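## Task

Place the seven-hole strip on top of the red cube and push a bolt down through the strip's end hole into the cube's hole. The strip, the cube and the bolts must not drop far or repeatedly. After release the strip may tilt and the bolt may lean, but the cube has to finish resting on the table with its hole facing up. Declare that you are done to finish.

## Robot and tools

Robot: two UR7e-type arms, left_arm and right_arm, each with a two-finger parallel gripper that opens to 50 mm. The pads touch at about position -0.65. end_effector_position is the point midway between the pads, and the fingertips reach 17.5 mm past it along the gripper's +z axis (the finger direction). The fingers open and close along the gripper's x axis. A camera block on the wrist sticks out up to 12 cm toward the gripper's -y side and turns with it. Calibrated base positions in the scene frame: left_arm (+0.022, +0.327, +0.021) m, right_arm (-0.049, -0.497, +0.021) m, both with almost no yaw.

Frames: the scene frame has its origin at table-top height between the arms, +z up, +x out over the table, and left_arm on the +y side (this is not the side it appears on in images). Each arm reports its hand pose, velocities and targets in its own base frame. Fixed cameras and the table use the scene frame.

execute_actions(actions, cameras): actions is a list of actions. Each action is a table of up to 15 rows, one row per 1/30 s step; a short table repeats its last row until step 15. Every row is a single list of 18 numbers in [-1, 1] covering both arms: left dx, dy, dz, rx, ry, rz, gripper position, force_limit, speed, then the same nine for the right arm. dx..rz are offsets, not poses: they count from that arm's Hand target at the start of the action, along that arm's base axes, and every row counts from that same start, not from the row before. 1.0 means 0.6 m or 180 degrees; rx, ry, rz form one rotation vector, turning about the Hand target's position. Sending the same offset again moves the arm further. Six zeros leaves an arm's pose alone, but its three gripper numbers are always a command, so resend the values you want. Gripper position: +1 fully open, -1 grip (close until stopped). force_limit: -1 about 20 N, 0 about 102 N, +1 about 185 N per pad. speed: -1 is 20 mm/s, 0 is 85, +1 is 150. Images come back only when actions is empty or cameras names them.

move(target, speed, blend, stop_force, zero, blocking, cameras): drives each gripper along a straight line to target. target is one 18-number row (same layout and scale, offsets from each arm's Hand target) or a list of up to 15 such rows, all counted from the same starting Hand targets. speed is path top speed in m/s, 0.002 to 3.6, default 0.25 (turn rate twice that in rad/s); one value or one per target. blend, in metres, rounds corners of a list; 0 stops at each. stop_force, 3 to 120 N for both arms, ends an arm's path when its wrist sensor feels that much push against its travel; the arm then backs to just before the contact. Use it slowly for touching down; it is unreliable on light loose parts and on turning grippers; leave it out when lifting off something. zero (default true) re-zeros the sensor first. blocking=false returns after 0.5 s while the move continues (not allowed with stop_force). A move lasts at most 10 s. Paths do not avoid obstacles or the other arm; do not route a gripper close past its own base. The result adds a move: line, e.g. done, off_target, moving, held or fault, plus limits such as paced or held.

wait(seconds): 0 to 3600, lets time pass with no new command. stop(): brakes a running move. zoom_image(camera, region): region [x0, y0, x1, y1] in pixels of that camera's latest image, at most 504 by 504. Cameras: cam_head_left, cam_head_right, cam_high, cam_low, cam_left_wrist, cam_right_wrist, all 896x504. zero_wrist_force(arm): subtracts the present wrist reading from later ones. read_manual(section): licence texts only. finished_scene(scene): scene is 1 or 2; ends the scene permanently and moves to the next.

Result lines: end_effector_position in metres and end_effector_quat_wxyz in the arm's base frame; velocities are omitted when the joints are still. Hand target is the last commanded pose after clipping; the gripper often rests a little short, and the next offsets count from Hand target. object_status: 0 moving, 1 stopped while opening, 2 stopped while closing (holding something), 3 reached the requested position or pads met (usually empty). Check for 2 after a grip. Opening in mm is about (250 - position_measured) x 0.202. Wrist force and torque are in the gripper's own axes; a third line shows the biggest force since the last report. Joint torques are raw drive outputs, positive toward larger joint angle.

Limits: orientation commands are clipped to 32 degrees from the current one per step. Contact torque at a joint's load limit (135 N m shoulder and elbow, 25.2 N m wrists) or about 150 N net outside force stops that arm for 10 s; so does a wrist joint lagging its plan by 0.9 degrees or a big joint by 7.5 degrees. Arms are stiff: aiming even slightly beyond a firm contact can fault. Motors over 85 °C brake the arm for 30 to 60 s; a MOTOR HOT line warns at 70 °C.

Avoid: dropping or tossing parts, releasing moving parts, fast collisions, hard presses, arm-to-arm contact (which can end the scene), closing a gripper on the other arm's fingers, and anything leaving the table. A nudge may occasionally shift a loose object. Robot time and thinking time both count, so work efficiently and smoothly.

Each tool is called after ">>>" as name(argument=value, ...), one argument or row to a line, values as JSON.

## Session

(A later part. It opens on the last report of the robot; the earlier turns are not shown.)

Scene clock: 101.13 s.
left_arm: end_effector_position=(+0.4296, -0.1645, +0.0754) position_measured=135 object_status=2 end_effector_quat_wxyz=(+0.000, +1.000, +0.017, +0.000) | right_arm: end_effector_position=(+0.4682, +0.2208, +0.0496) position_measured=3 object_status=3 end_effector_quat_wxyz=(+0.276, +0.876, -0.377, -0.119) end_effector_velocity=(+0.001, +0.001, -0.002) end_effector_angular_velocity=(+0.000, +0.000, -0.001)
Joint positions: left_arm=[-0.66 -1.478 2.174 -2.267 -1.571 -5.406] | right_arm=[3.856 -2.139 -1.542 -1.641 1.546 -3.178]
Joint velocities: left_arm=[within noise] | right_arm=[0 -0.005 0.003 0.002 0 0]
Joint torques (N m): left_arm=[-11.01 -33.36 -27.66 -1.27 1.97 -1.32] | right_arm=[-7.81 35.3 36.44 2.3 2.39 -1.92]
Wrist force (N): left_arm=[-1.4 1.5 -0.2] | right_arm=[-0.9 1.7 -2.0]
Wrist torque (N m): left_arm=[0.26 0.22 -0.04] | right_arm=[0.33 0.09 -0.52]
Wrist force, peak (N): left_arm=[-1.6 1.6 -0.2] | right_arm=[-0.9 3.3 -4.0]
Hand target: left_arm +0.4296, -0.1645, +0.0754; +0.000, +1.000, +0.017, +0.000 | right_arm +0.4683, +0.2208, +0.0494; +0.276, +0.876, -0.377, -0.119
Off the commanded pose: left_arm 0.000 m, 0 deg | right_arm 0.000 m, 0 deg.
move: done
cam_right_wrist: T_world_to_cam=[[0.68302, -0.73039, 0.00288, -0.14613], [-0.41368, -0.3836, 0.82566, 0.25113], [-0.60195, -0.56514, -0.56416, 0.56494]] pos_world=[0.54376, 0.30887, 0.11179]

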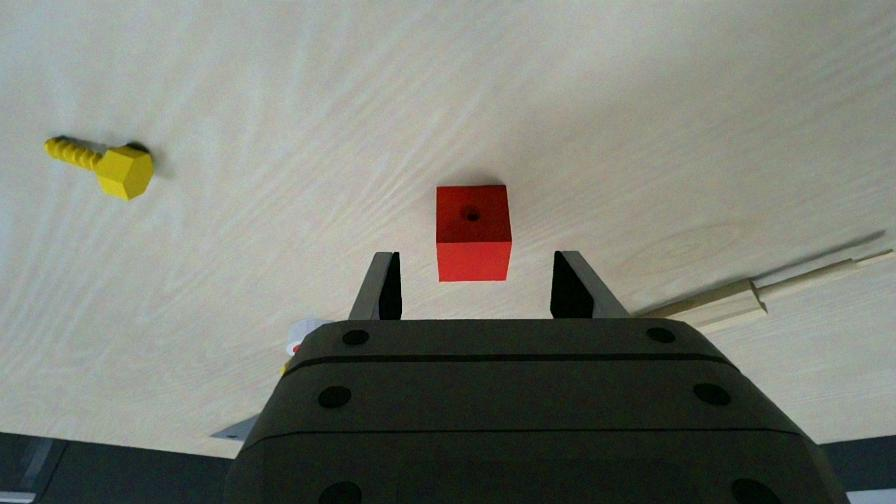

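>>> move(
  target=[0,0,0,0,0,0,-1,-0.7,-0.5,-0.0418,-0.0396,-0.08,0,0,0,1,1,0],
  speed=0.15,
)

>>> move(
  target=[
    [0,0,0,0,0,0,-1,-0.7,-0.5,0,0,0,0,0,0,-1,-0.7,-0.5],
    [0,0,0,0,0,0,-1,-0.7,-0.5,0,0,0.08,0.344,-0.3625,0,-1,-0.7,-0.5],
    [0,0,0,0,0,0,-1,-0.7,-0.5,0,0,-0.003,0.344,-0.3625,0,-1,-0.7,-0.5],
  ],
  speed=0.3,
)

>>> move(
  target=[0,0,0,0,0,0,-1,-0.7,-0.5,0,0,-0.012,0,0,0,-1,-0.7,-0.5],
  speed=0.006,
  stop_force=5,
)

>>> move(
  target=[
    [0,0,0,0,0,0,-1,-0.7,-0.5,0,0,0,0,0,0,1,1,0],
    [0,0,0,0,0,0,-1,-0.7,-0.5,-0.0593,-0.0563,0.0573,0,0,0,1,1,0],
    [0,0,0,0,0,0,-1,-0.7,-0.5,-0.08,0.02,0.35,-0.21,0.22,0,1,1,0],
  ],
  speed=0.4,
  blend=[0,0.02,0],
  cameras=["cam_right_wrist"],
)

Scene clock: 112.43 s.
left_arm: end_effector_position=(+0.4296, -0.1645, +0.0754) position_measured=135 object_status=2 end_effector_quat_wxyz=(+0.000, +1.000, +0.017, +0.000) | right_arm: end_effector_position=(+0.4433, +0.1971, +0.0016) position_measured=3 object_status=3 end_effector_quat_wxyz=(+0.276, +0.876, -0.377, -0.119) end_effector_velocity=(+0.000, +0.000, -0.001) end_effector_angular_velocity=(+0.001, -0.002, +0.000)
Joint positions: left_arm=[-0.66 -1.478 2.174 -2.267 -1.571 -5.406] | right_arm=[3.853 -2.139 -1.692 -1.491 1.544 -3.18]
Joint velocities: left_arm=[within noise] | right_arm=[0 0 -0.002 0.005 0 0]
Joint torques (N m): left_arm=[-10.12 -33.13 -27.21 -1.19 1.94 -1.39] | right_arm=[-7.02 33.95 4.81 2.48 -2.33 -2.2]
Wrist force (N): left_arm=[-1.4 1.4 -0.1] | right_arm=[-0.7 1.7 -2.3]
Wrist torque (N m): left_arm=[0.24 0.22 -0.04] | right_arm=[0.35 0.07 -0.41]
Wrist force, peak (N): left_arm=[-1.4 1.7 -0.4] | right_arm=[-1.2 1.5 -3.2]
Hand target: left_arm +0.4296, -0.1645, +0.0754; +0.000, +1.000, +0.017, +0.000 | right_arm +0.4432, +0.1971, +0.0014; +0.276, +0.876, -0.377, -0.119
Off the commanded pose: left_arm 0.000 m, 0 deg | right_arm 0.000 m, 0 deg.
move: done

Scene clock: 117.53 s.
left_arm: end_effector_position=(+0.4296, -0.1645, +0.0754) position_measured=135 object_status=2 end_effector_quat_wxyz=(+0.000, +1.000, +0.017, +0.000) | right_arm: end_effector_position=(+0.4432, +0.1971, -0.0003) position_measured=103 object_status=2 end_effector_quat_wxyz=(-0.424, +0.815, -0.350, +0.182)
Joint positions: left_arm=[-0.66 -1.478 2.174 -2.267 -1.571 -5.406] | right_arm=[3.786 -2.424 -2.588 1.255 1.665 -3.207]
Joint torques (N m): left_arm=[-10.19 -32.72 -26.97 -1.35 1.93 -1.4] | right_arm=[7.96 22.92 11.78 4.55 -2.21 1.56]
Wrist force (N): left_arm=[-1.5 1.5 -0.2] | right_arm=[1.1 -2.2 1.0]
Wrist torque (N m): left_arm=[0.25 0.23 -0.04] | right_arm=[-0.36 -0.21 -0.23]
Wrist force, peak (N): left_arm=[-1.6 1.6 -0.2] | right_arm=[-0.3 5.7 -9.7]
Hand target: left_arm +0.4296, -0.1645, +0.0754; +0.000, +1.000, +0.017, +0.000 | right_arm +0.4432, +0.1971, -0.0004; -0.424, +0.815, -0.350, +0.182
Off the commanded pose: left_arm 0.000 m, 0 deg | right_arm 0.000 m, 0 deg.
move: done

Scene clock: 118.13 s.
left_arm: end_effector_position=(+0.4296, -0.1645, +0.0754) position_measured=135 object_status=2 end_effector_quat_wxyz=(+0.000, +1.000, +0.017, +0.000) | right_arm: end_effector_position=(+0.4433, +0.1971, -0.0004) position_measured=103 object_status=2 end_effector_quat_wxyz=(-0.424, +0.815, -0.350, +0.182)
Joint positions: left_arm=[-0.66 -1.478 2.174 -2.267 -1.571 -5.406] | right_arm=[3.786 -2.425 -2.588 1.256 1.665 -3.207]
Joint torques (N m): left_arm=[-10.34 -33.26 -27.33 -1.39 2.02 -1.38] | right_arm=[7.07 34.46 -0.83 0.93 -2.1 1.36]
Wrist force (N): left_arm=[-1.4 1.5 0.0] | right_arm=[0.8 -5.8 -3.1]
Wrist torque (N m): left_arm=[0.26 0.23 -0.04] | right_arm=[-0.42 -0.12 -0.28]
Wrist force, peak (N): left_arm=[-1.6 1.6 -0.4] | right_arm=[0.6 -7.3 -4.3]
Hand target: left_arm +0.4296, -0.1645, +0.0754; +0.000, +1.000, +0.017, +0.000 | right_arm +0.4432, +0.1971, -0.0003; -0.424, +0.815, -0.350, +0.182 (not the last commanded pose)
Off the commanded pose: left_arm 0.000 m, 0 deg | right_arm 0.007 m, 0 deg.
move: contact (right_arm)

Scene clock: 121.23 s.
left_arm: end_effector_position=(+0.4296, -0.1645, +0.0754) position_measured=135 object_status=2 end_effector_quat_wxyz=(+0.000, +1.000, +0.017, +0.000) | right_arm: end_effector_position=(+0.3952, +0.2090, +0.2097) position_measured=3 object_status=3 end_effector_quat_wxyz=(-0.001, +0.919, -0.395, +0.001)
Joint positions: left_arm=[-0.66 -1.478 2.174 -2.267 -1.571 -5.406] | right_arm=[3.932 -1.456 -1.987 -1.266 1.569 -3.111]
Joint torques (N m): left_arm=[-10.57 -32.7 -26.99 -1.31 1.96 -1.4] | right_arm=[-8.14 10.06 41.27 1.54 2.44 -0.94]
Wrist force (N): left_arm=[-1.5 1.4 -0.4] | right_arm=[-0.5 0.7 -1.3]
Wrist torque (N m): left_arm=[0.23 0.24 -0.04] | right_arm=[0.27 -0.02 -0.41]
Wrist force, peak (N): left_arm=[-1.6 1.6 -0.4] | right_arm=[0.9 -5.6 -3.0]
Hand target: left_arm +0.4296, -0.1645, +0.0754; +0.000, +1.000, +0.017, +0.000 | right_arm +0.3952, +0.2091, +0.2097; -0.001, +0.919, -0.394, +0.001
Off the commanded pose: left_arm 0.000 m, 0 deg | right_arm 0.000 m, 0 deg.
move: done
cam_right_wrist: T_world_to_cam=[[0.68364, -0.72981, 0.00052, -0.1052], [-0.68405, -0.64053, 0.34901, 0.34479], [-0.25438, -0.23895, -0.93712, 0.47723]] pos_world=[0.42917, 0.2581, 0.32694]

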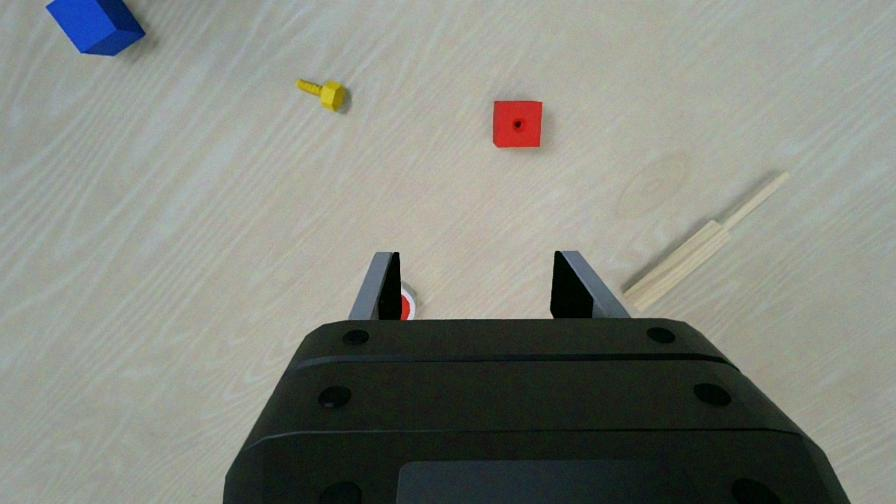

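>>> zoom_image(
  camera="cam_right_wrist",
  region=[280, 60, 370, 130],
)

>>> zoom_image(
  camera="cam_right_wrist",
  region=[480, 80, 560, 160],
)

Scaled by 5.600 from the camera's image (finer frame: 1280x720).

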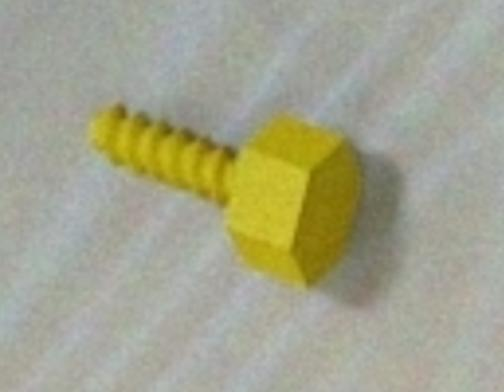

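Scaled by 6.300 from the camera's image (finer frame: 1280x720).

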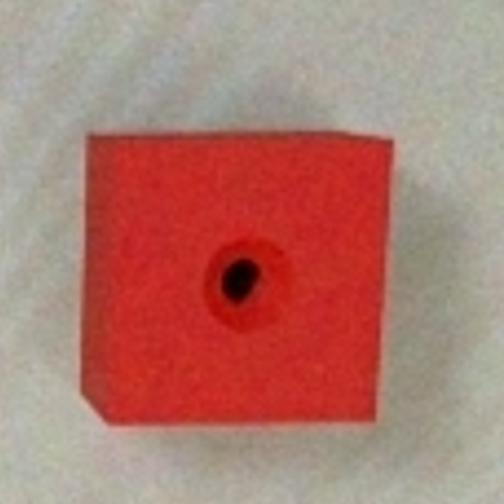

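>>> move(
  target=[0,0,0,0,0,0,-1,-0.7,-0.5,-0.0383,0.1697,-0.2495,0.031,0.1712,-0.5846,1,1,0],
  speed=0.4,
  cameras=["cam_right_wrist"],
)

>>> zoom_image(
  camera="cam_right_wrist",
  region=[360, 100, 620, 330],
)

Scene clock: 148.47 s.
left_arm: end_effector_position=(+0.4296, -0.1645, +0.0754) position_measured=135 object_status=2 end_effector_quat_wxyz=(+0.000, +1.000, +0.017, +0.000) | right_arm: end_effector_position=(+0.3723, +0.3109, +0.0600) position_measured=3 object_status=3 end_effector_quat_wxyz=(-0.053, -0.220, +0.948, +0.226)
Joint positions: left_arm=[-0.66 -1.478 2.174 -2.267 -1.571 -5.406] | right_arm=[3.881 -1.806 -2.201 -0.567 2.019 -1.255]
Joint torques (N m): left_arm=[-9.99 -33.21 -26.4 -1.37 1.85 -1.4] | right_arm=[7.48 21.58 4.02 4.49 -1.75 1.35]
Wrist force (N): left_arm=[-1.4 1.3 -0.2] | right_arm=[-0.7 1.9 -1.8]
Wrist torque (N m): left_arm=[0.23 0.23 -0.04] | right_arm=[0.40 0.05 -0.49]
Wrist force, peak (N): left_arm=[-1.4 1.7 -0.2] | right_arm=[-0.6 1.8 -2.0]
Hand target: left_arm +0.4296, -0.1645, +0.0754; +0.000, +1.000, +0.017, +0.000 | right_arm +0.3723, +0.3109, +0.0600; -0.053, -0.219, +0.948, +0.226
Off the commanded pose: left_arm 0.000 m, 0 deg | right_arm 0.000 m, 0 deg.
move: done
cam_right_wrist: T_world_to_cam=[[-0.90091, -0.434, 0.00334, 0.48264], [-0.29131, 0.61039, 0.73659, -0.1118], [-0.32171, 0.66263, -0.67633, 0.08464]] pos_world=[0.42948, 0.22162, 0.13798]

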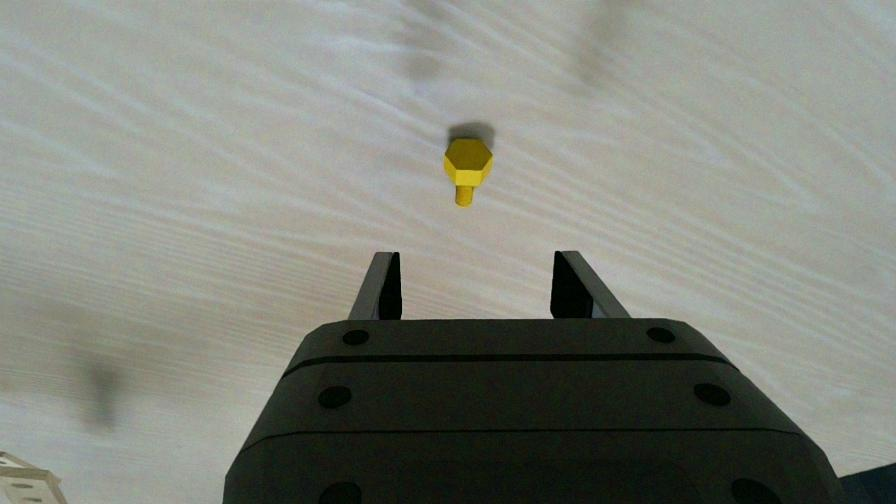

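Scaled by 1.938 from the camera's image (finer frame: 1280x720).

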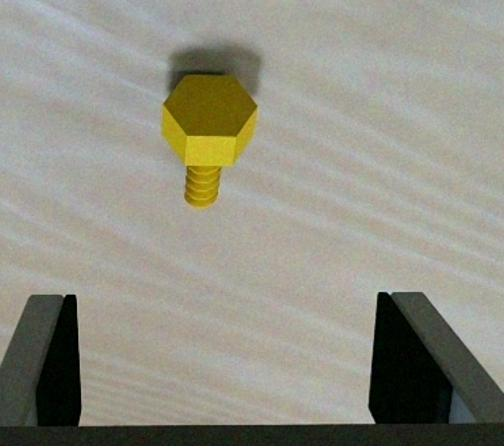

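>>> move(
  target=[0,0,0,0,0,0,-1,-0.7,-0.5,-0.0025,0.005,-0.085,0,0,0,1,1,0],
  speed=0.15,
)

>>> move(
  target=[0,0,0,0,0,0,-1,-0.7,-0.5,0,0,-0.0125,0,0,0,1,1,0],
  speed=0.01,
  stop_force=6,
)

>>> move(
  target=[
    [0,0,0,0,0,0,-1,-0.7,-0.5,0,0,0,0,0,0,-1,-0.7,-1],
    [0,0,0,0,0,0,-1,-0.7,-0.5,0,0,0.15,0,0,0,-1,-0.7,-1],
  ],
  speed=0.2,
  cameras=["cam_right_wrist"],
)

>>> zoom_image(
  camera="cam_right_wrist",
  region=[380, 200, 580, 330],
)

Scene clock: 156.00 s.
left_arm: end_effector_position=(+0.4296, -0.1645, +0.0754) position_measured=135 object_status=2 end_effector_quat_wxyz=(+0.000, +1.000, +0.017, +0.000) | right_arm: end_effector_position=(+0.3708, +0.3139, +0.0091) position_measured=3 object_status=3 end_effector_quat_wxyz=(-0.053, -0.219, +0.948, +0.226)
Joint positions: left_arm=[-0.66 -1.478 2.174 -2.267 -1.571 -5.406] | right_arm=[3.888 -1.928 -2.235 -0.406 2.018 -1.247]
Joint torques (N m): left_arm=[-10.7 -32.84 -27.17 -1.5 1.84 -1.34] | right_arm=[9.48 24.19 2.47 4.64 -1.41 1.48]
Wrist force (N): left_arm=[-1.3 1.4 -0.1] | right_arm=[-0.8 1.8 -1.9]
Wrist torque (N m): left_arm=[0.25 0.21 -0.04] | right_arm=[0.40 0.05 -0.48]
Wrist force, peak (N): left_arm=[-1.5 1.6 -0.5] | right_arm=[-1.0 2.2 -2.9]
Hand target: left_arm +0.4296, -0.1645, +0.0754; +0.000, +1.000, +0.017, +0.000 | right_arm +0.3708, +0.3139, +0.0090; -0.053, -0.219, +0.948, +0.226
Off the commanded pose: left_arm 0.000 m, 0 deg | right_arm 0.000 m, 0 deg.
move: done

Scene clock: 157.77 s.
left_arm: end_effector_position=(+0.4296, -0.1645, +0.0754) position_measured=135 object_status=2 end_effector_quat_wxyz=(+0.000, +1.000, +0.017, +0.000) | right_arm: end_effector_position=(+0.3708, +0.3139, +0.0015) position_measured=3 object_status=3 end_effector_quat_wxyz=(-0.053, -0.219, +0.948, +0.226)
Joint positions: left_arm=[-0.66 -1.478 2.174 -2.267 -1.571 -5.406] | right_arm=[3.888 -1.948 -2.239 -0.383 2.018 -1.247]
Joint torques (N m): left_arm=[-10.19 -33.61 -26.83 -1.43 1.88 -1.38] | right_arm=[7.37 22.44 2.34 4.49 -1.13 1.65]
Wrist force (N): left_arm=[-1.1 1.4 -0.2] | right_arm=[-0.8 1.7 -2.0]
Wrist torque (N m): left_arm=[0.25 0.19 -0.04] | right_arm=[0.38 0.06 -0.48]
Wrist force, peak (N): left_arm=[-1.4 1.7 -0.1] | right_arm=[-0.7 2.0 -2.1]
Hand target: left_arm +0.4296, -0.1645, +0.0754; +0.000, +1.000, +0.017, +0.000 | right_arm +0.3708, +0.3139, +0.0015; -0.053, -0.219, +0.948, +0.226
Off the commanded pose: left_arm 0.000 m, 0 deg | right_arm 0.000 m, 0 deg.
move: done

Scene clock: 160.93 s.
left_arm: end_effector_position=(+0.4296, -0.1645, +0.0754) position_measured=135 object_status=2 end_effector_quat_wxyz=(+0.000, +1.000, +0.017, +0.000) | right_arm: end_effector_position=(+0.3708, +0.3139, +0.0914) position_measured=164 object_status=2 end_effector_quat_wxyz=(-0.053, -0.219, +0.948, +0.226)
Joint positions: left_arm=[-0.66 -1.478 2.174 -2.267 -1.571 -5.406] | right_arm=[3.888 -1.74 -2.171 -0.658 2.018 -1.247]
Joint torques (N m): left_arm=[-10.97 -32.75 -26.67 -1.51 1.71 -1.44] | right_arm=[-4.57 33.26 34.61 1.52 -1.32 -2.28]
Wrist force (N): left_arm=[-1.5 1.6 -0.3] | right_arm=[-1.1 1.9 -1.7]
Wrist torque (N m): left_arm=[0.28 0.24 -0.04] | right_arm=[0.41 0.11 -0.38]
Wrist force, peak (N): left_arm=[-1.4 1.7 -0.2] | right_arm=[-0.8 2.5 -2.9]
Hand target: left_arm +0.4296, -0.1645, +0.0754; +0.000, +1.000, +0.017, +0.000 | right_arm +0.3708, +0.3139, +0.0915; -0.053, -0.219, +0.948, +0.226
Off the commanded pose: left_arm 0.000 m, 0 deg | right_arm 0.000 m, 0 deg.
move: done
cam_right_wrist: T_world_to_cam=[[-0.90108, -0.43365, 0.0031, 0.48252], [-0.29123, 0.61042, 0.73659, -0.13724], [-0.32131, 0.66282, -0.67633, 0.10319]] pos_world=[0.42798, 0.22462, 0.16938]

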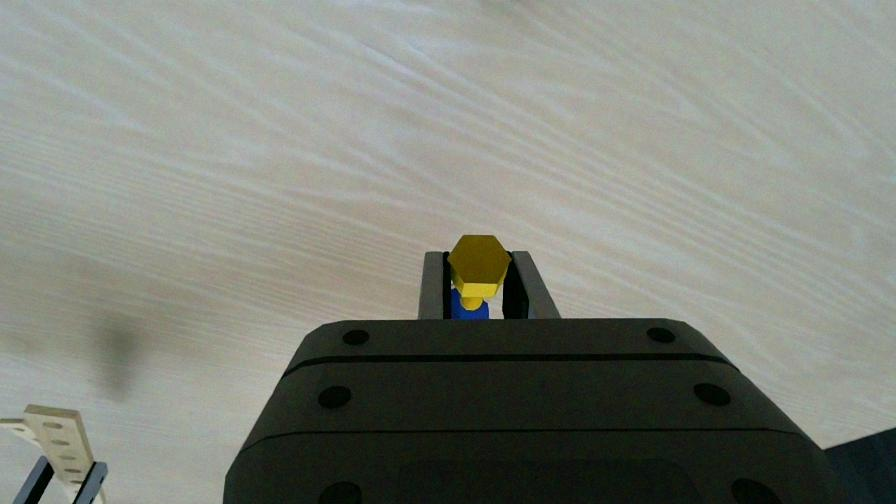

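Scaled by 2.520 from the camera's image (finer frame: 1280x720).

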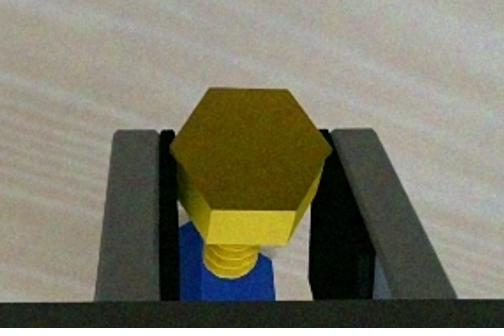

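>>> move(
  target=[0,0,0,0,0,0,-1,-0.7,-0.5,0,0,-0.1485,0,0,0,-1,-0.7,-1],
  speed=0.15,
)

>>> move(
  target=[
    [0,0,0,0,0,0,-1,-0.7,-0.5,0,0,0,0,0,0,1,0,-0.5],
    [0,0,0,0,0,0,-1,-0.7,-0.5,0.0023,-0.0062,0.05,-0.1349,-0.0657,0,1,0,-0.5],
    [0,0,0,0,0,0,-1,-0.7,-0.5,0.0023,-0.0062,-0.0055,-0.1349,-0.0657,0,1,0,-0.5],
  ],
  speed=0.12,
)

>>> move(
  target=[
    [0,0,0,0,0,0,-1,-0.7,-0.5,0,0,0,0,0,0,-1,-0.7,-1],
    [0,0,0,0,0,0,-1,-0.7,-0.5,0,0,0.17,0,0,0,-1,-0.7,-1],
    [0,0,0,0,0,0,-1,-0.7,-0.5,0.1153,-0.1913,0.17,-0.0867,-0.4792,0.4938,-1,-0.7,-1],
  ],
  speed=0.3,
  blend=[0,0.02,0],
  cameras=["cam_right_wrist"],
)

Scene clock: 188.60 s.
left_arm: end_effector_position=(+0.4296, -0.1645, +0.0754) position_measured=135 object_status=2 end_effector_quat_wxyz=(+0.000, +1.000, +0.017, +0.000) | right_arm: end_effector_position=(+0.3708, +0.3138, +0.0025) position_measured=164 object_status=2 end_effector_quat_wxyz=(-0.053, -0.219, +0.948, +0.226)
Joint positions: left_arm=[-0.66 -1.478 2.174 -2.267 -1.571 -5.406] | right_arm=[3.888 -1.945 -2.238 -0.386 2.018 -1.247]
Joint torques (N m): left_arm=[-10.34 -32.93 -26.1 -1.48 1.79 -1.5] | right_arm=[3.33 22.95 1.45 4.53 3.5 1.54]
Wrist force (N): left_arm=[-1.3 1.4 -0.3] | right_arm=[-0.8 1.7 -1.9]
Wrist torque (N m): left_arm=[0.23 0.20 -0.04] | right_arm=[0.39 0.06 -0.48]
Wrist force, peak (N): left_arm=[-1.4 1.6 -0.3] | right_arm=[-0.9 2.1 -3.3]
Hand target: left_arm +0.4296, -0.1645, +0.0754; +0.000, +1.000, +0.017, +0.000 | right_arm +0.3708, +0.3139, +0.0024; -0.053, -0.219, +0.948, +0.226
Off the commanded pose: left_arm 0.000 m, 0 deg | right_arm 0.000 m, 0 deg.
move: done

Scene clock: 192.80 s.
left_arm: end_effector_position=(+0.4296, -0.1645, +0.0754) position_measured=135 object_status=2 end_effector_quat_wxyz=(+0.000, +1.000, +0.017, +0.000) | right_arm: end_effector_position=(+0.3721, +0.3102, -0.0008) position_measured=3 object_status=3 end_effector_quat_wxyz=(+0.000, -0.225, +0.974, -0.002)
Joint positions: left_arm=[-0.66 -1.478 2.174 -2.267 -1.571 -5.406] | right_arm=[4.117 -1.872 -2.18 -0.664 1.568 -1.05]
Joint torques (N m): left_arm=[-10.27 -32.35 -26.45 -1.69 1.82 -1.39] | right_arm=[-4.84 21.21 3 4.06 -2.37 -1.29]
Wrist force (N): left_arm=[-1.5 1.5 -0.4] | right_arm=[0.0 0.9 -1.0]
Wrist torque (N m): left_arm=[0.25 0.24 -0.04] | right_arm=[0.28 -0.11 -0.41]
Wrist force, peak (N): left_arm=[-1.4 1.7 -0.3] | right_arm=[-0.9 1.9 -2.1]
Hand target: left_arm +0.4296, -0.1645, +0.0754; +0.000, +1.000, +0.017, +0.000 | right_arm +0.3721, +0.3102, -0.0009; +0.000, -0.225, +0.974, -0.002
Off the commanded pose: left_arm 0.000 m, 0 deg | right_arm 0.000 m, 0 deg.
move: done

Scene clock: 199.70 s.
left_arm: end_effector_position=(+0.4296, -0.1645, +0.0754) position_measured=135 object_status=2 end_effector_quat_wxyz=(+0.000, +1.000, +0.017, +0.000) | right_arm: end_effector_position=(+0.4413, +0.1954, +0.1011) position_measured=163 object_status=2 end_effector_quat_wxyz=(-0.573, +0.718, -0.309, +0.247)
Joint positions: left_arm=[-0.66 -1.478 2.174 -2.267 -1.571 -5.406] | right_arm=[3.768 -2.457 -2.593 1.683 1.698 -3.172]
Joint torques (N m): left_arm=[-10.69 -32.28 -26.44 -1.56 1.72 -1.43] | right_arm=[-8.38 22.75 9.16 1.41 2.64 -1.88]
Wrist force (N): left_arm=[-1.3 1.4 -0.4] | right_arm=[1.2 -2.1 3.5]
Wrist torque (N m): left_arm=[0.23 0.21 -0.04] | right_arm=[-0.73 -0.17 -0.07]
Wrist force, peak (N): left_arm=[-1.3 1.8 -0.4] | right_arm=[1.7 -1.7 3.8]
Hand target: left_arm +0.4296, -0.1645, +0.0754; +0.000, +1.000, +0.017, +0.000 | right_arm +0.4413, +0.1954, +0.1011; -0.573, +0.718, -0.309, +0.247
Off the commanded pose: left_arm 0.000 m, 0 deg | right_arm 0.000 m, 0 deg.
move: done
cam_right_wrist: T_world_to_cam=[[0.68628, -0.72731, -0.00608, -0.14763], [-0.40451, -0.37472, -0.83424, 0.34972], [0.60448, 0.57498, -0.55136, -0.1931]] pos_world=[0.35951, 0.1347, 0.18439]

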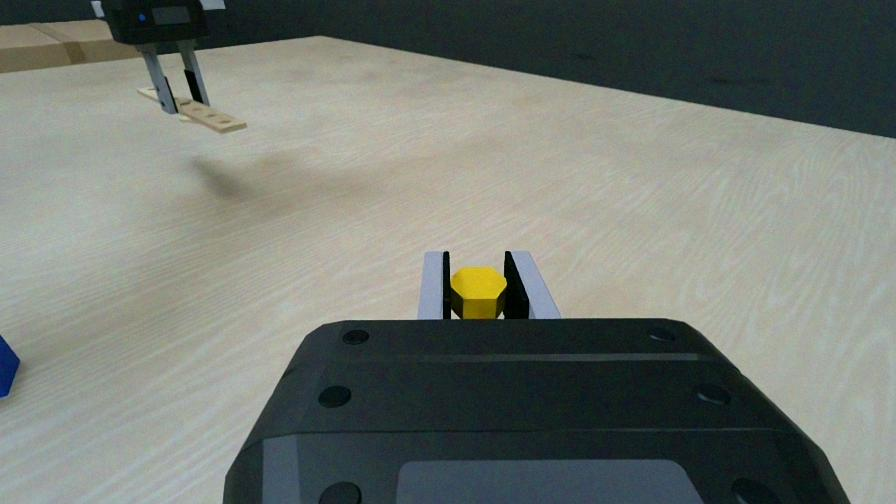

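>>> move(
  target=[
    [-0.1025,-0.5882,-0.02,0,0,0,-1,-0.7,-0.5,0,0,0,0,0,0,-1,-0.7,-1],
    [-0.1025,-0.5882,-0.0633,0,0,0,-1,-0.7,-0.5,0,0,0,0,0,0,-1,-0.7,-1],
  ],
  speed=0.25,
  cameras=["cam_right_wrist","cam_left_wrist","cam_head_right","cam_high","cam_head_left"],
)

>>> zoom_image(
  camera="cam_head_right",
  region=[590, 240, 690, 320],
)

>>> zoom_image(
  camera="cam_high",
  region=[310, 130, 390, 200],
)

Scene clock: 207.00 s.
left_arm: end_effector_position=(+0.3681, -0.5174, +0.0376) position_measured=135 object_status=2 end_effector_quat_wxyz=(+0.000, +1.000, +0.017, +0.000) | right_arm: end_effector_position=(+0.4413, +0.1954, +0.1011) position_measured=163 object_status=2 end_effector_quat_wxyz=(-0.573, +0.718, -0.309, +0.247)
Joint positions: left_arm=[-1.164 -1.059 1.707 -2.219 -1.57 -5.91] | right_arm=[3.768 -2.457 -2.593 1.683 1.698 -3.172]
Joint torques (N m): left_arm=[-7.31 -32.33 -12.65 -5.06 0.54 -0.72] | right_arm=[-8.39 32.2 9.06 1.49 2.47 -2.14]
Wrist force (N): left_arm=[-1.4 0.8 -0.4] | right_arm=[1.2 -2.0 3.4]
Wrist torque (N m): left_arm=[0.16 0.24 -0.06] | right_arm=[-0.74 -0.17 -0.07]
Wrist force, peak (N): left_arm=[-1.8 2.9 -0.2] | right_arm=[1.3 -2.2 3.8]
Hand target: left_arm +0.3681, -0.5174, +0.0374; +0.000, +1.000, +0.017, +0.000 | right_arm +0.4413, +0.1954, +0.1011; -0.573, +0.718, -0.309, +0.247
Off the commanded pose: left_arm 0.000 m, 0 deg | right_arm 0.000 m, 0 deg.
move: done
cam_left_wrist: T_world_to_cam=[[0.9978, 0.06449, -0.01547, -0.3203], [0.06599, -0.94205, 0.32891, -0.50736], [0.00664, -0.32921, -0.94423, -0.00335]] pos_world=[0.3531, -0.4584, 0.15876]
cam_right_wrist: T_world_to_cam=[[0.68647, -0.72713, -0.00608, -0.14772], [-0.40434, -0.37475, -0.83431, 0.34968], [0.60438, 0.57518, -0.55127, -0.19311]] pos_world=[0.35951, 0.1347, 0.18439]
Images, in order (width x height): cam_head_left 896x504, cam_head_right 896x504, cam_high 896x504, cam_left_wrist 896x504, cam_right_wrist 896x504.

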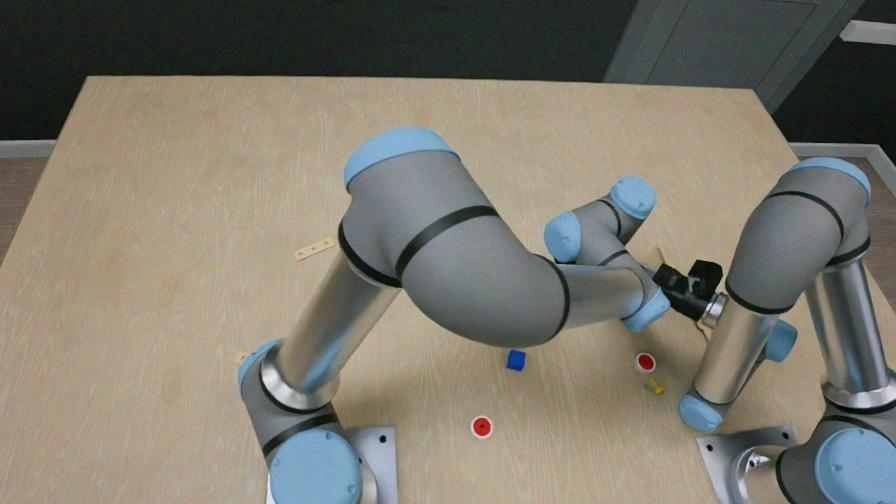

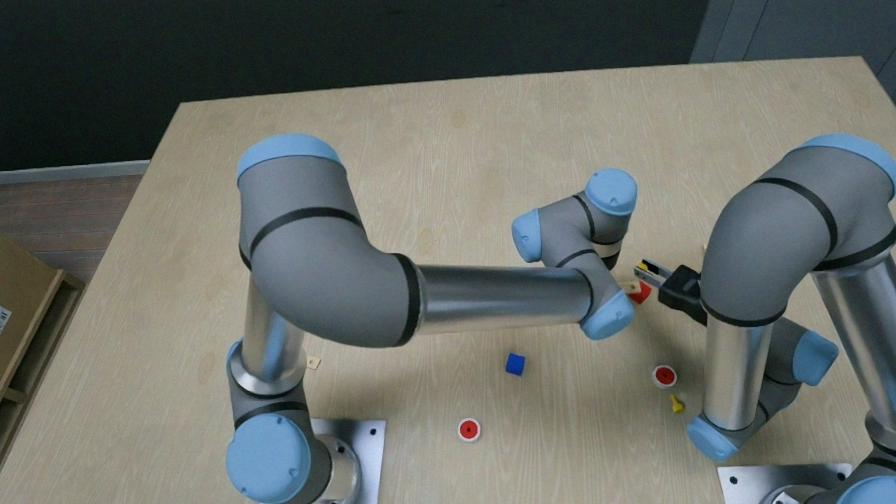

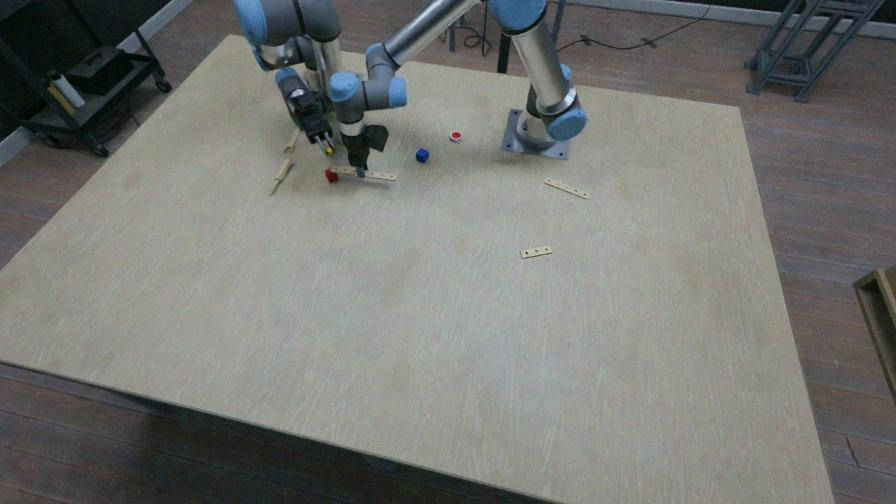

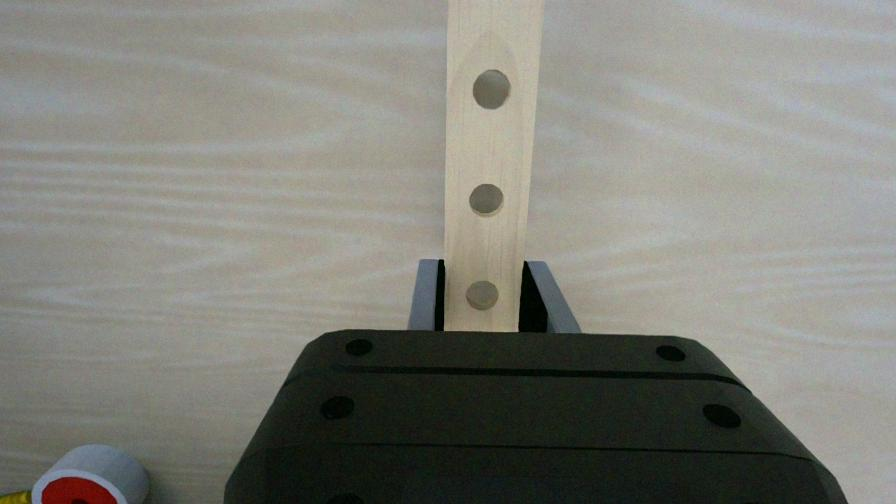

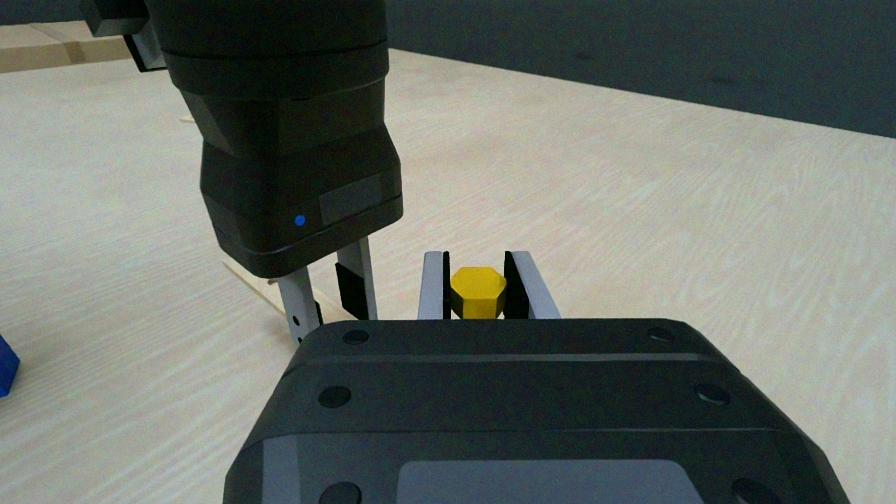

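Scaled by 5.040 from the camera's image (finer frame: 1280x720).

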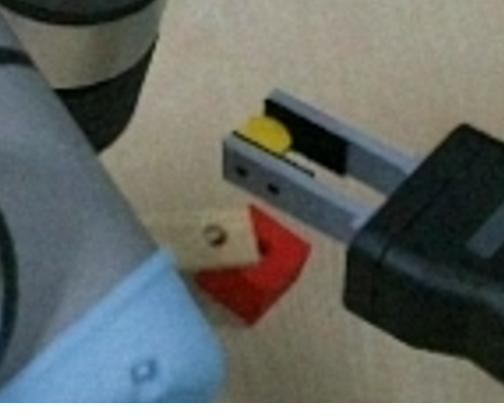

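Scaled by 6.300 from the camera's image (finer frame: 1280x720).

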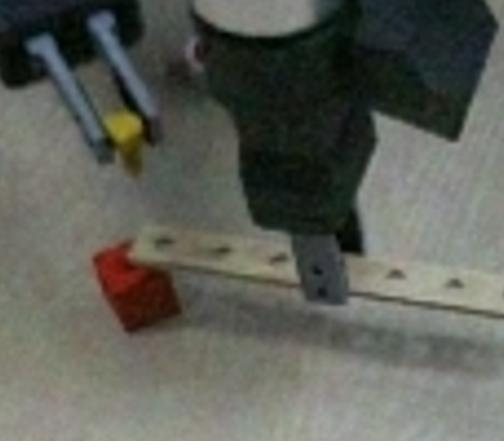

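>>> move(
  target=[0.0058,-0.037,0,0,0,0,-1,-0.7,-0.5,0,0,0,0,0,0,-1,-0.7,-1],
  speed=0.1,
  cameras=["cam_head_right","cam_high"],
)

>>> zoom_image(
  camera="cam_head_right",
  region=[620, 265, 660, 305],
)

>>> zoom_image(
  camera="cam_high",
  region=[310, 140, 360, 190],
)

Scene clock: 215.23 s.
left_arm: end_effector_position=(+0.3715, -0.5395, +0.0374) position_measured=135 object_status=2 end_effector_quat_wxyz=(+0.000, +1.000, +0.017, +0.000) | right_arm: end_effector_position=(+0.4413, +0.1954, +0.1011) position_measured=163 object_status=2 end_effector_quat_wxyz=(-0.573, +0.718, -0.309, +0.247)
Joint positions: left_arm=[-1.173 -1.02 1.641 -2.192 -1.57 -5.919] | right_arm=[3.768 -2.457 -2.593 1.683 1.698 -3.172]
Joint torques (N m): left_arm=[-12 -34.5 -27.78 -1.17 0.26 -1.52] | right_arm=[-7.62 32.93 9.03 1.57 2.39 -1.93]
Wrist force (N): left_arm=[-1.0 1.4 -0.4] | right_arm=[1.3 -2.2 3.4]
Wrist torque (N m): left_arm=[0.23 0.16 -0.05] | right_arm=[-0.76 -0.19 -0.07]
Wrist force, peak (N): left_arm=[-1.1 1.8 -0.4] | right_arm=[1.6 -2.1 3.7]
Hand target: left_arm +0.3716, -0.5396, +0.0374; +0.000, +1.000, +0.017, +0.000 | right_arm +0.4413, +0.1954, +0.1011; -0.573, +0.718, -0.309, +0.247
Off the commanded pose: left_arm 0.000 m, 0 deg | right_arm 0.000 m, 0 deg.
move: done

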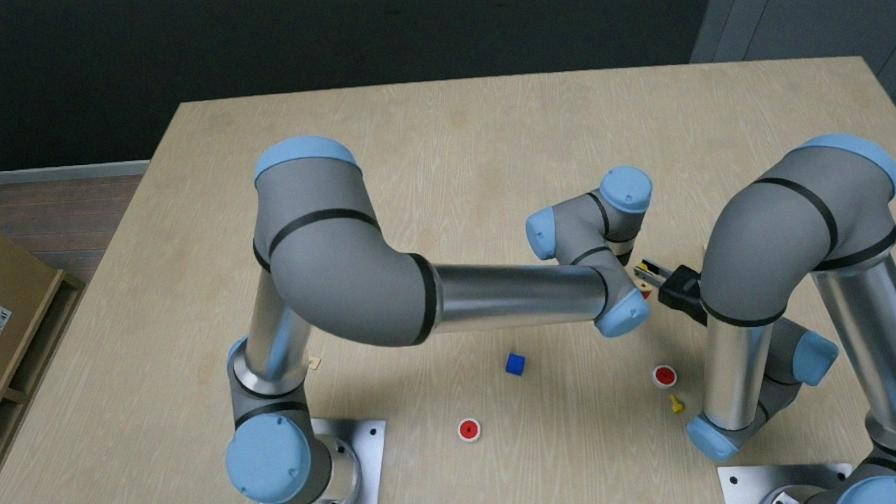

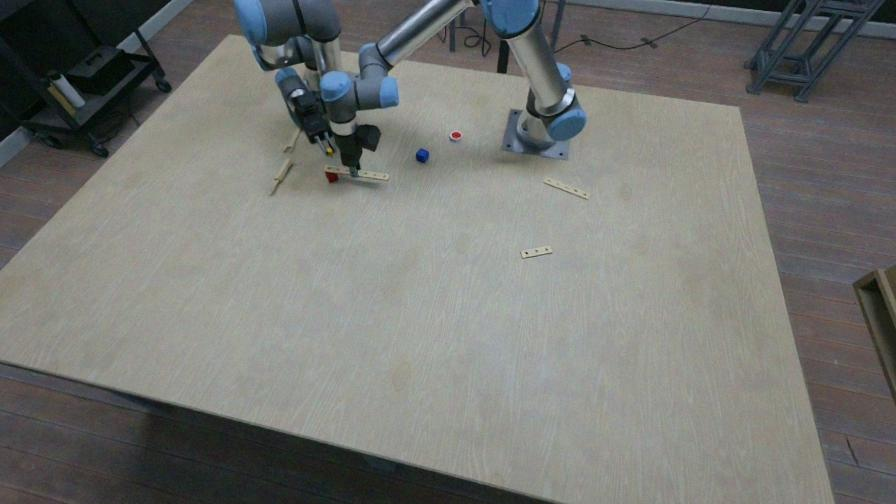

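Scaled by 12.600 from the camera's image (finer frame: 1280x720).

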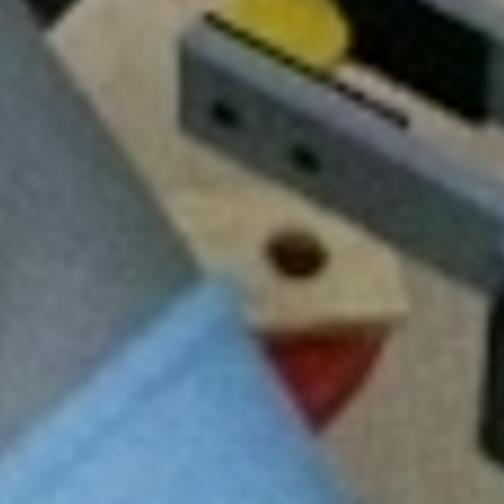

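Scaled by 10.080 from the camera's image (finer frame: 1280x720).

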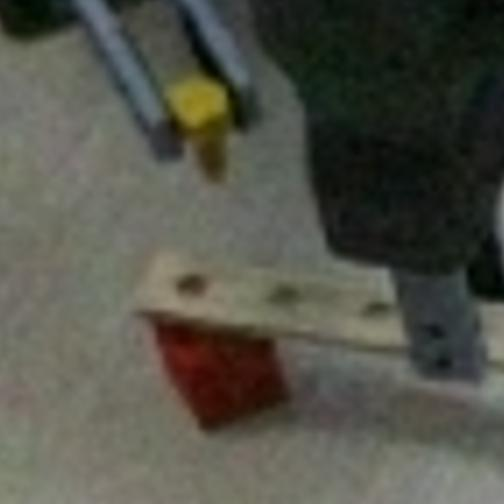

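>>> zoom_image(
  camera="cam_head_right",
  region=[638, 279, 650, 291],
)

>>> zoom_image(
  camera="cam_high",
  region=[322, 160, 342, 184],
)

Scaled by 42.000 from the camera's image (finer frame: 1280x720).

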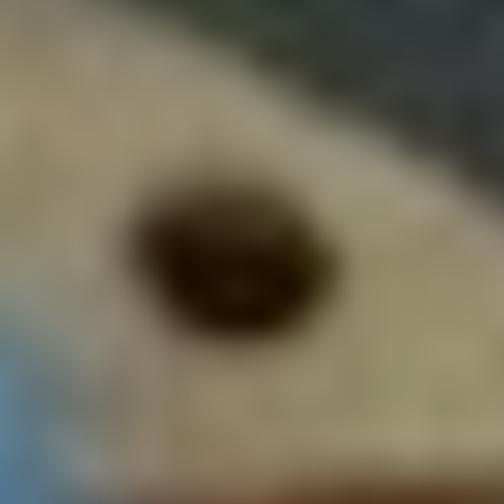

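Scaled by 21.000 from the camera's image (finer frame: 1280x720).

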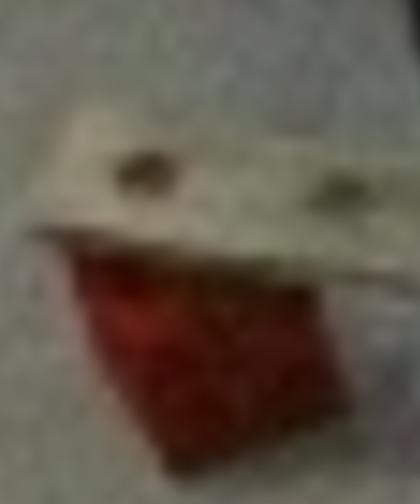

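>>> move(
  target=[0,0,-0.01,0,0,0,-1,-0.7,-0.5,0.0017,-0.0308,0,0,0,0,-1,-0.7,-1],
  speed=0.1,
)

>>> move(
  target=[0,0,-0.012,0,0,0,-1,-0.7,-0.5,0,0,-0.03,0,0,0,-1,-0.7,-1],
  speed=0.01,
  stop_force=4,
  cameras=["cam_head_right","cam_high"],
)

>>> zoom_image(
  camera="cam_head_right",
  region=[630, 260, 670, 300],
)

>>> zoom_image(
  camera="cam_high",
  region=[310, 145, 350, 185],
)

Scene clock: 232.23 s.
left_arm: end_effector_position=(+0.3716, -0.5396, +0.0314) position_measured=135 object_status=2 end_effector_quat_wxyz=(+0.000, +1.000, +0.017, +0.000) | right_arm: end_effector_position=(+0.4423, +0.1770, +0.1010) position_measured=163 object_status=2 end_effector_quat_wxyz=(-0.573, +0.718, -0.309, +0.247)
Joint positions: left_arm=[-1.173 -1.011 1.645 -2.205 -1.57 -5.919] | right_arm=[3.696 -2.457 -2.594 1.681 1.768 -3.188]
Joint torques (N m): left_arm=[-11.47 -34.05 -13.38 -5 1.98 -1.66] | right_arm=[-7.47 36.25 8.45 1.27 2.38 -2.05]
Wrist force (N): left_arm=[-1.1 1.0 -0.4] | right_arm=[1.4 -2.0 3.6]
Wrist torque (N m): left_arm=[0.18 0.17 -0.06] | right_arm=[-0.72 -0.19 -0.07]
Wrist force, peak (N): left_arm=[-1.0 1.7 -0.6] | right_arm=[1.2 -2.3 3.9]
Hand target: left_arm +0.3716, -0.5396, +0.0314; +0.000, +1.000, +0.017, +0.000 | right_arm +0.4423, +0.1769, +0.1011; -0.573, +0.718, -0.309, +0.247
Off the commanded pose: left_arm 0.000 m, 0 deg | right_arm 0.000 m, 0 deg.
move: done

Scene clock: 235.17 s.
left_arm: end_effector_position=(+0.3716, -0.5396, +0.0254) position_measured=135 object_status=2 end_effector_quat_wxyz=(+0.000, +1.000, +0.017, +0.000) | right_arm: end_effector_position=(+0.4423, +0.1769, +0.0872) position_measured=163 object_status=2 end_effector_quat_wxyz=(-0.572, +0.718, -0.309, +0.247)
Joint positions: left_arm=[-1.173 -1.003 1.65 -2.218 -1.57 -5.919] | right_arm=[3.696 -2.514 -2.577 1.72 1.768 -3.188]
Joint torques (N m): left_arm=[-10.38 -51.03 -26.72 -0.42 1.9 -1.24] | right_arm=[1.18 28.74 -4.77 2.89 0.21 -0.16]
Wrist force (N): left_arm=[-1.0 1.0 -4.9] | right_arm=[1.2 -2.0 3.6]
Wrist torque (N m): left_arm=[-0.05 0.17 -0.06] | right_arm=[-0.73 -0.16 -0.06]
Wrist force, peak (N): left_arm=[-0.9 0.9 -5.0] | right_arm=[1.6 -2.1 3.6]
Hand target: left_arm +0.3716, -0.5396, +0.0254; +0.000, +1.000, +0.017, +0.000 (not the last commanded pose) | right_arm +0.4423, +0.1769, +0.0872; -0.572, +0.718, -0.309, +0.247 (not the last commanded pose)
Tool commands: left_gripper/position=-1.0 left_gripper/force_limit=-0.7 left_gripper/speed=-0.5 right_gripper/position=-1.0 right_gripper/force_limit=-0.701961 right_gripper/speed=-1.0
Off the commanded pose: left_arm 0.001 m, 0 deg | right_arm 0.004 m, 0 deg.
FORCE FAULT: contact force on the right arm reached its limit, and that arm stopped. The contact can be on any part of that arm, not only on its tool. That arm's remaining commands of this call were not run. That arm is still stopped at the end of this call. That arm stays stopped for about 9 more seconds. Until then a move that you send moves the other arm only, and its call returns only when the move has ended. Once the stop has ended, the next robot result says so. If the stop ends while you think or write, that arm runs what you send next, counted from a new Hand target: where the arm stands when the stop ends. While its stop runs, that arm takes no new command, but its gripper still runs the gripper command that each later call begins with. Until it ends, the stop uses up actions while you think or wait. An arm that is not stopped still takes commands.
move: fault (right_arm), contact (left_arm; braked at the fault stop of right_arm)

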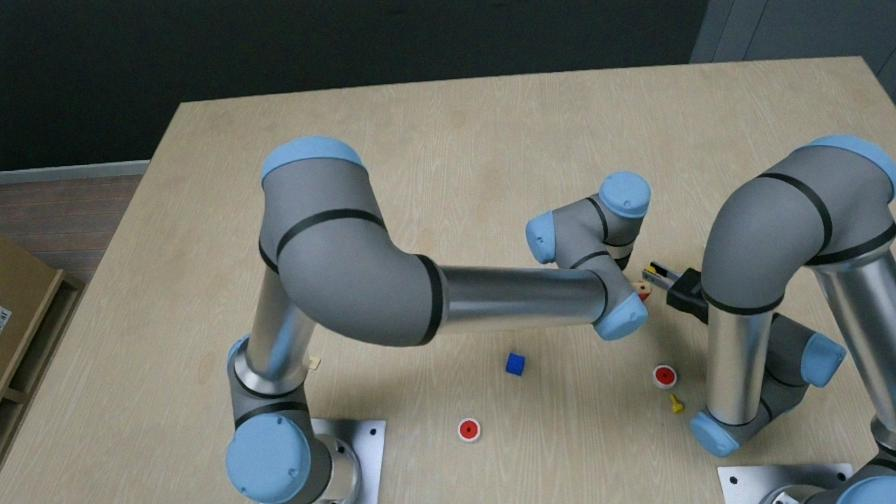

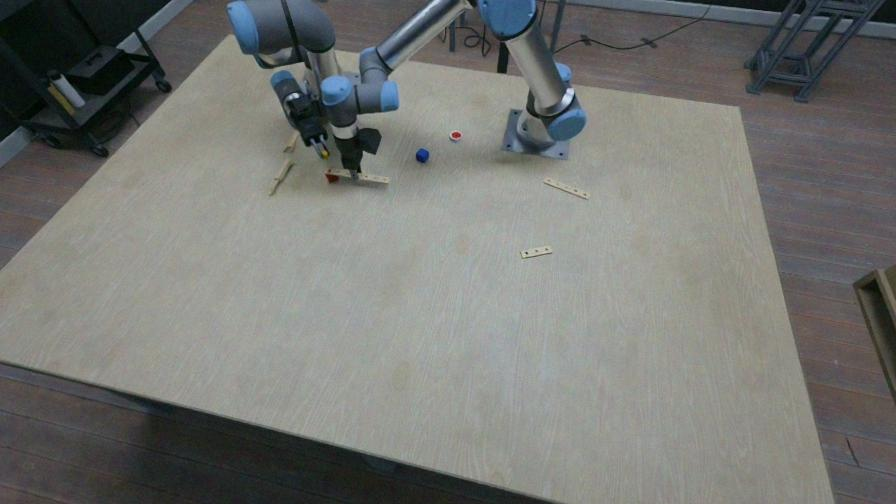

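Scaled by 12.600 from the camera's image (finer frame: 1280x720).

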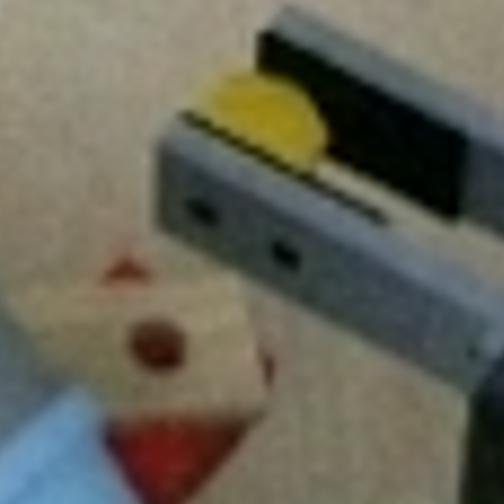

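Scaled by 12.600 from the camera's image (finer frame: 1280x720).

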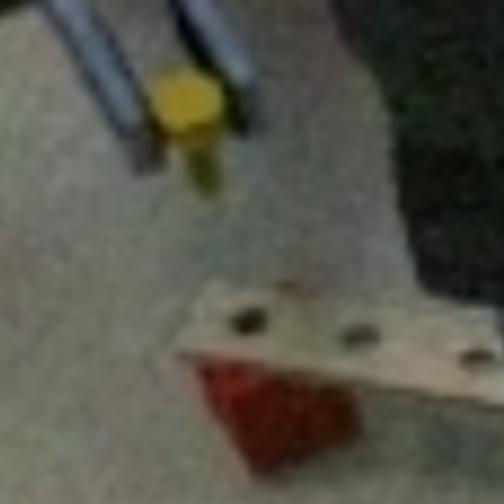

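>>> wait(
  seconds=0.1,
)

>>> move(
  target=[
    [0,0,0,0,0,0,-1,-0.7,-0.5,0,0,0.06,0,0,0,-1,-0.7,-1],
    [0,0,0,0,0,0,-1,-0.7,-0.5,-0.1372,-0.1115,0.08,-0.2943,0.3101,0,-1,-0.7,-1],
  ],
  speed=0.15,
  blend=[0.01,0],
  cameras=["cam_right_wrist"],
)

Scene clock: 257.67 s.
left_arm: end_effector_position=(+0.3716, -0.5396, +0.0254) position_measured=135 object_status=2 end_effector_quat_wxyz=(+0.000, +1.000, +0.017, +0.000) | right_arm: end_effector_position=(+0.4423, +0.1769, +0.0872) position_measured=163 object_status=2 end_effector_quat_wxyz=(-0.572, +0.718, -0.309, +0.247)
Joint positions: left_arm=[-1.173 -1.003 1.65 -2.218 -1.57 -5.919] | right_arm=[3.696 -2.514 -2.577 1.72 1.768 -3.188]
Joint torques (N m): left_arm=[-10.85 -50.81 -26.54 -0.66 1.98 -1.27] | right_arm=[-0.8 31.05 -6.74 2.84 0.16 -0.39]
Wrist force (N): left_arm=[-0.8 0.9 -4.7] | right_arm=[1.3 -2.2 3.4]
Wrist torque (N m): left_arm=[-0.07 0.16 -0.06] | right_arm=[-0.76 -0.18 -0.06]
Wrist force, peak (N): left_arm=[-0.8 0.9 -5.1] | right_arm=[1.7 -2.2 3.6]
Hand target: left_arm +0.3716, -0.5396, +0.0254; +0.000, +1.000, +0.017, +0.000 (not the last commanded pose) | right_arm +0.4423, +0.1769, +0.0872; -0.572, +0.718, -0.309, +0.247 (not the last commanded pose)
Tool commands: left_gripper/position=-1.0 left_gripper/force_limit=-0.7 left_gripper/speed=-0.5 right_gripper/position=-1.0 right_gripper/force_limit=-0.701961 right_gripper/speed=-1.0
Off the commanded pose: left_arm 0.001 m, 0 deg | right_arm 0.004 m, 0 deg.
FORCE FAULT, CONTINUED: the right arm's stop, for the force fault that an earlier result reported, is over. The rest of the stop counts as 18 of the actions that you can send in this scene. That arm's target is now where it stood when the stop ended, not its last command. That arm accepts commands again.
wait: 0.10 s; at rest from the start

Scene clock: 263.13 s.
left_arm: end_effector_position=(+0.3716, -0.5396, +0.0254) position_measured=135 object_status=2 end_effector_quat_wxyz=(+0.000, +1.000, +0.017, +0.000) | right_arm: end_effector_position=(+0.3600, +0.1100, +0.1352) position_measured=163 object_status=2 end_effector_quat_wxyz=(-0.001, +0.919, -0.395, +0.002)
Joint positions: left_arm=[-1.173 -1.003 1.65 -2.218 -1.57 -5.919] | right_arm=[3.801 -1.343 -2.283 -1.083 1.569 -3.241]
Joint torques (N m): left_arm=[-10.65 -49.95 -26.54 -0.53 2.07 -1.15] | right_arm=[8.74 4.68 39.42 1.58 -2.27 1.49]
Wrist force (N): left_arm=[-1.0 1.0 -4.7] | right_arm=[-0.3 0.3 -1.2]
Wrist torque (N m): left_arm=[-0.05 0.18 -0.06] | right_arm=[0.20 -0.07 -0.40]
Wrist force, peak (N): left_arm=[-1.0 1.0 -5.0] | right_arm=[1.4 -2.8 3.4]
Hand target: left_arm +0.3716, -0.5396, +0.0254; +0.000, +1.000, +0.017, +0.000 | right_arm +0.3600, +0.1100, +0.1352; -0.001, +0.919, -0.395, +0.002
Off the commanded pose: left_arm 0.000 m, 0 deg | right_arm 0.000 m, 0 deg.
move: done
cam_right_wrist: T_world_to_cam=[[0.68351, -0.72994, 0.00105, -0.15334], [-0.68422, -0.6402, 0.34927, 0.28318], [-0.25428, -0.23945, -0.93702, 0.37479]] pos_world=[0.39387, 0.15911, 0.25244]

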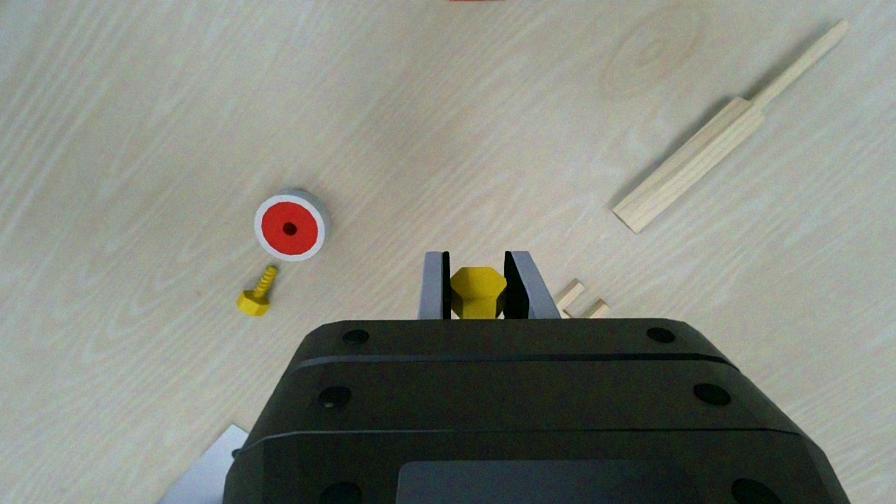

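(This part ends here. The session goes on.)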